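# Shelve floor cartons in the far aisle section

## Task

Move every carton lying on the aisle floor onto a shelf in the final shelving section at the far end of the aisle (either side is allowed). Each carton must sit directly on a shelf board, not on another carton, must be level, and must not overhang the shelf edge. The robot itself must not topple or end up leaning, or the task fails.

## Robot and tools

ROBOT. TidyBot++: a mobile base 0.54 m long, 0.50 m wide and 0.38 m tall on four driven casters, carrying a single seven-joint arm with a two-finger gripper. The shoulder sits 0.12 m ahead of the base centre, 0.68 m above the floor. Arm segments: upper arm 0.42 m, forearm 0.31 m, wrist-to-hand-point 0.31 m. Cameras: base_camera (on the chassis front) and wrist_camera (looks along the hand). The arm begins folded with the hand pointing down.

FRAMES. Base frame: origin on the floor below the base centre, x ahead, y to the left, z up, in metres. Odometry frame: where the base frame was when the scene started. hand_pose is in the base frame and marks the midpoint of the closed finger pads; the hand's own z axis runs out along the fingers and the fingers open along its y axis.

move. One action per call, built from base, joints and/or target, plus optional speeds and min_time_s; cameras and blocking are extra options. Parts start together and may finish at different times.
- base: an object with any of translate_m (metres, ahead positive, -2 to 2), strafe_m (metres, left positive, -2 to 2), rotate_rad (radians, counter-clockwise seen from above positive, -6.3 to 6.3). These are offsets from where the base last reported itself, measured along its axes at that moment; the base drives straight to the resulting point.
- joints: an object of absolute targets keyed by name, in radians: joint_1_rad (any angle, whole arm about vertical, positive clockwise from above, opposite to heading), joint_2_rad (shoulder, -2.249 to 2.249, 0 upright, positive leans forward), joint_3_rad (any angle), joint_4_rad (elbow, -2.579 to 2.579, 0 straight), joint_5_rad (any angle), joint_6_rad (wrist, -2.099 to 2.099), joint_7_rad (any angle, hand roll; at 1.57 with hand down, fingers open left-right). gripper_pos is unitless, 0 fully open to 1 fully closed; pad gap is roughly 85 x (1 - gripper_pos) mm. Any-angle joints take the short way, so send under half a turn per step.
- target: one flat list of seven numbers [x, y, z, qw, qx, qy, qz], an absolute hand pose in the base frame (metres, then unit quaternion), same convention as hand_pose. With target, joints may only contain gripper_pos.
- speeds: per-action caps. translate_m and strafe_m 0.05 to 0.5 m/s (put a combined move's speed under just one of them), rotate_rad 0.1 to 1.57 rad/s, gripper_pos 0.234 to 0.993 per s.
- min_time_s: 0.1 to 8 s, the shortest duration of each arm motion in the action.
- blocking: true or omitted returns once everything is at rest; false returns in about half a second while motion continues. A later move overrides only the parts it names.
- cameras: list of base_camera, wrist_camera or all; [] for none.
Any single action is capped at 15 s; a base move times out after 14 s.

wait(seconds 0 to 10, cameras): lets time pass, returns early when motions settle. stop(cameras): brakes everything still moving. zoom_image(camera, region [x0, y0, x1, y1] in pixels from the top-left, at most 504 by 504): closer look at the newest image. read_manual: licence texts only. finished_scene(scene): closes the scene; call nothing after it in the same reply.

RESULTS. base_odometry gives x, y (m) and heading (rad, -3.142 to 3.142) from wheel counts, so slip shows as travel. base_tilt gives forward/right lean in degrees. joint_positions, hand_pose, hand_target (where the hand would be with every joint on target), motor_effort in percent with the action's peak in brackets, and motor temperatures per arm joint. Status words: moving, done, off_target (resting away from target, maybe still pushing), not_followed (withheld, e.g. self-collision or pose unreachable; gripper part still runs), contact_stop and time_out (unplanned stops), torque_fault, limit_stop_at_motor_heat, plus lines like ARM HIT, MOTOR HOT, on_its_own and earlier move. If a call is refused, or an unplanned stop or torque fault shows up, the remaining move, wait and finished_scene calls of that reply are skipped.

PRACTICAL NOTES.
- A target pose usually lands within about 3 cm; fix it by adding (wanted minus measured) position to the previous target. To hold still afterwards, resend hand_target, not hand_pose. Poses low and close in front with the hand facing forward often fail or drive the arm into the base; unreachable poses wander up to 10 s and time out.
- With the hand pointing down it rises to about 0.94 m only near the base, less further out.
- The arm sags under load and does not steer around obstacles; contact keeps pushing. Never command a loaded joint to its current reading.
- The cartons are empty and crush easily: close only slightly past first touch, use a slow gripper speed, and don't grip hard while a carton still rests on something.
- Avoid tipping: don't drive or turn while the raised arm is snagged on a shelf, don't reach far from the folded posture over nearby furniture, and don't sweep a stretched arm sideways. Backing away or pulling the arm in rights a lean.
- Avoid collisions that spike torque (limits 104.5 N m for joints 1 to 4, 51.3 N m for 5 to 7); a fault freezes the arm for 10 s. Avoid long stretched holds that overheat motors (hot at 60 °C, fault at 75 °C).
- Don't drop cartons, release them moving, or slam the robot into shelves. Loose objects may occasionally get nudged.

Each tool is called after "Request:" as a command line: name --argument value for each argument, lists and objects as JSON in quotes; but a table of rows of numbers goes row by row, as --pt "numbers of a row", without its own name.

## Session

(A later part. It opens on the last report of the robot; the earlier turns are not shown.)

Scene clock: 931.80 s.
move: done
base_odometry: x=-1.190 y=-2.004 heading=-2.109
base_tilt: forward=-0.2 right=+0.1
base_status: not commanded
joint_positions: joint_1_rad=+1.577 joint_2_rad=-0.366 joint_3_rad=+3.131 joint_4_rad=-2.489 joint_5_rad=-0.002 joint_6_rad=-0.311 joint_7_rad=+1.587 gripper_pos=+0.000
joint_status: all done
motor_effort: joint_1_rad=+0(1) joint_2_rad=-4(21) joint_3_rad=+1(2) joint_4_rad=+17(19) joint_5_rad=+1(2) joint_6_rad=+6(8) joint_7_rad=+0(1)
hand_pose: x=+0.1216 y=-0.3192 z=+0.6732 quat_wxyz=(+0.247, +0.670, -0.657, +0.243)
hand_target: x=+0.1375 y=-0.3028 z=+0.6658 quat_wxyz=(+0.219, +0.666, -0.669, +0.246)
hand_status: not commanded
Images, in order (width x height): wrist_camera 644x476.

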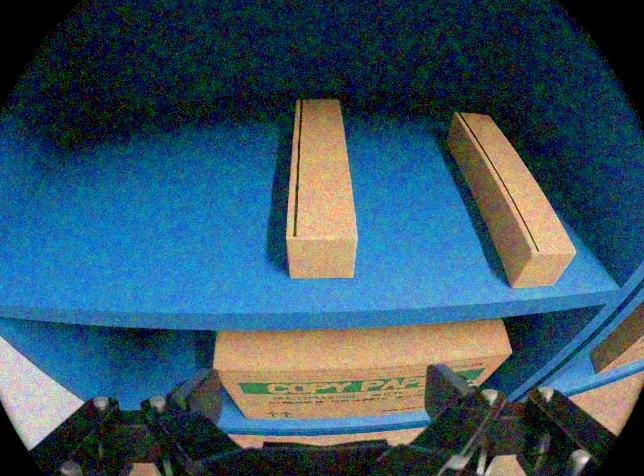

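Request:
move --joints '{"joint_6_rad": -0.75}' --cameras '["all"]'

Request:
move --joints '{"joint_1_rad": 0.0}' --cameras '["wrist_camera"]'

Request:
move --joints '{"joint_1_rad": -1.6}' --cameras '["wrist_camera"]'

Scene clock: 1010.73 s.
Motor temperatures (°C): [30 30 26 26 35 36 37]
move: done
base_odometry: x=-1.190 y=-2.004 heading=-2.109
base_tilt: forward=-0.2 right=+0.1
base_status: not commanded
joint_positions: joint_1_rad=+1.577 joint_2_rad=-0.367 joint_3_rad=+3.131 joint_4_rad=-2.501 joint_5_rad=-0.002 joint_6_rad=-0.706 joint_7_rad=+1.587 gripper_pos=+0.000
joint_status: all done
motor_effort: joint_1_rad=+0(1) joint_2_rad=-3(5) joint_3_rad=+1(2) joint_4_rad=+15(18) joint_5_rad=+1(2) joint_6_rad=+3(6) joint_7_rad=+0(1)
hand_pose: x=+0.1212 y=-0.2070 z=+0.6093 quat_wxyz=(+0.107, +0.706, -0.692, +0.104)
hand_target: x=+0.1366 y=-0.1956 z=+0.6105 quat_wxyz=(+0.088, +0.700, -0.700, +0.110)
hand_status: not commanded
pictures: base_camera, wrist_camera
Images, in order (width x height): base_camera 644x364, wrist_camera 644x476.

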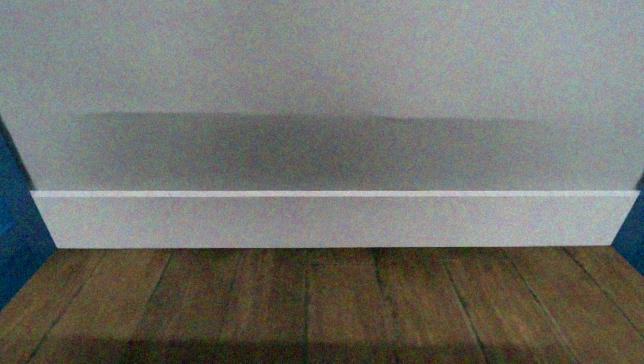

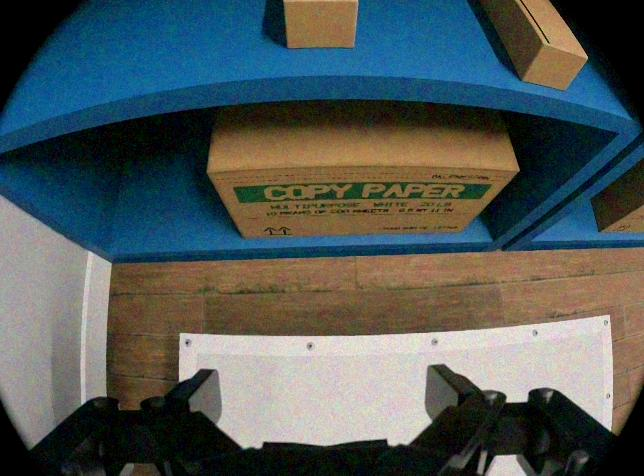

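Scene clock: 1013.50 s.
move: done
base_odometry: x=-1.190 y=-2.004 heading=-2.109
base_tilt: forward=-0.2 right=+0.1
base_status: not commanded
joint_positions: joint_1_rad=+0.027 joint_2_rad=-0.367 joint_3_rad=+3.131 joint_4_rad=-2.501 joint_5_rad=-0.002 joint_6_rad=-0.706 joint_7_rad=+1.587 gripper_pos=+0.000
joint_status: all done
motor_effort: joint_1_rad=+0(1) joint_2_rad=-3(4) joint_3_rad=+2(2) joint_4_rad=+15(16) joint_5_rad=+1(2) joint_6_rad=+4(4) joint_7_rad=+0(1)
hand_pose: x=+0.3260 y=-0.0022 z=+0.6093 quat_wxyz=(+0.004, +0.989, -0.001, +0.150)
hand_target: x=+0.3149 y=+0.0135 z=+0.6105 quat_wxyz=(-0.014, +0.990, -0.010, +0.140)
hand_status: not commanded
Images, in order (width x height): wrist_camera 644x476.

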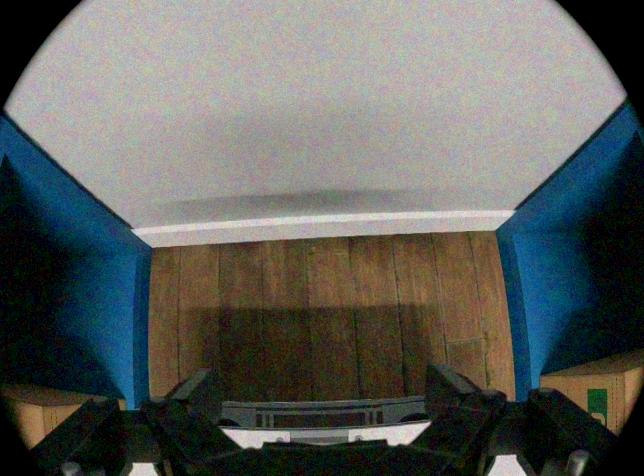

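Scene clock: 1016.33 s.
move: done
base_odometry: x=-1.190 y=-2.004 heading=-2.109
base_tilt: forward=-0.2 right=+0.1
base_status: not commanded
joint_positions: joint_1_rad=-1.573 joint_2_rad=-0.367 joint_3_rad=+3.131 joint_4_rad=-2.501 joint_5_rad=-0.002 joint_6_rad=-0.706 joint_7_rad=+1.587 gripper_pos=+0.000
joint_status: all done
motor_effort: joint_1_rad=+0(2) joint_2_rad=-2(4) joint_3_rad=+1(2) joint_4_rad=+15(15) joint_5_rad=+2(2) joint_6_rad=+3(4) joint_7_rad=+0(1)
hand_pose: x=+0.1151 y=+0.2070 z=+0.6093 quat_wxyz=(-0.105, +0.689, +0.709, +0.107)
hand_target: x=+0.0998 y=+0.1954 z=+0.6105 quat_wxyz=(-0.110, +0.697, +0.703, +0.088)
hand_status: not commanded
Images, in order (width x height): wrist_camera 644x476.

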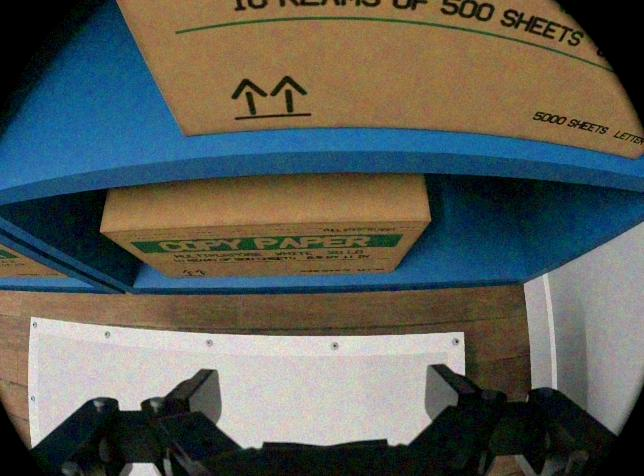

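Request:
finished_scene --scene 1

The scene is finished: the task was done.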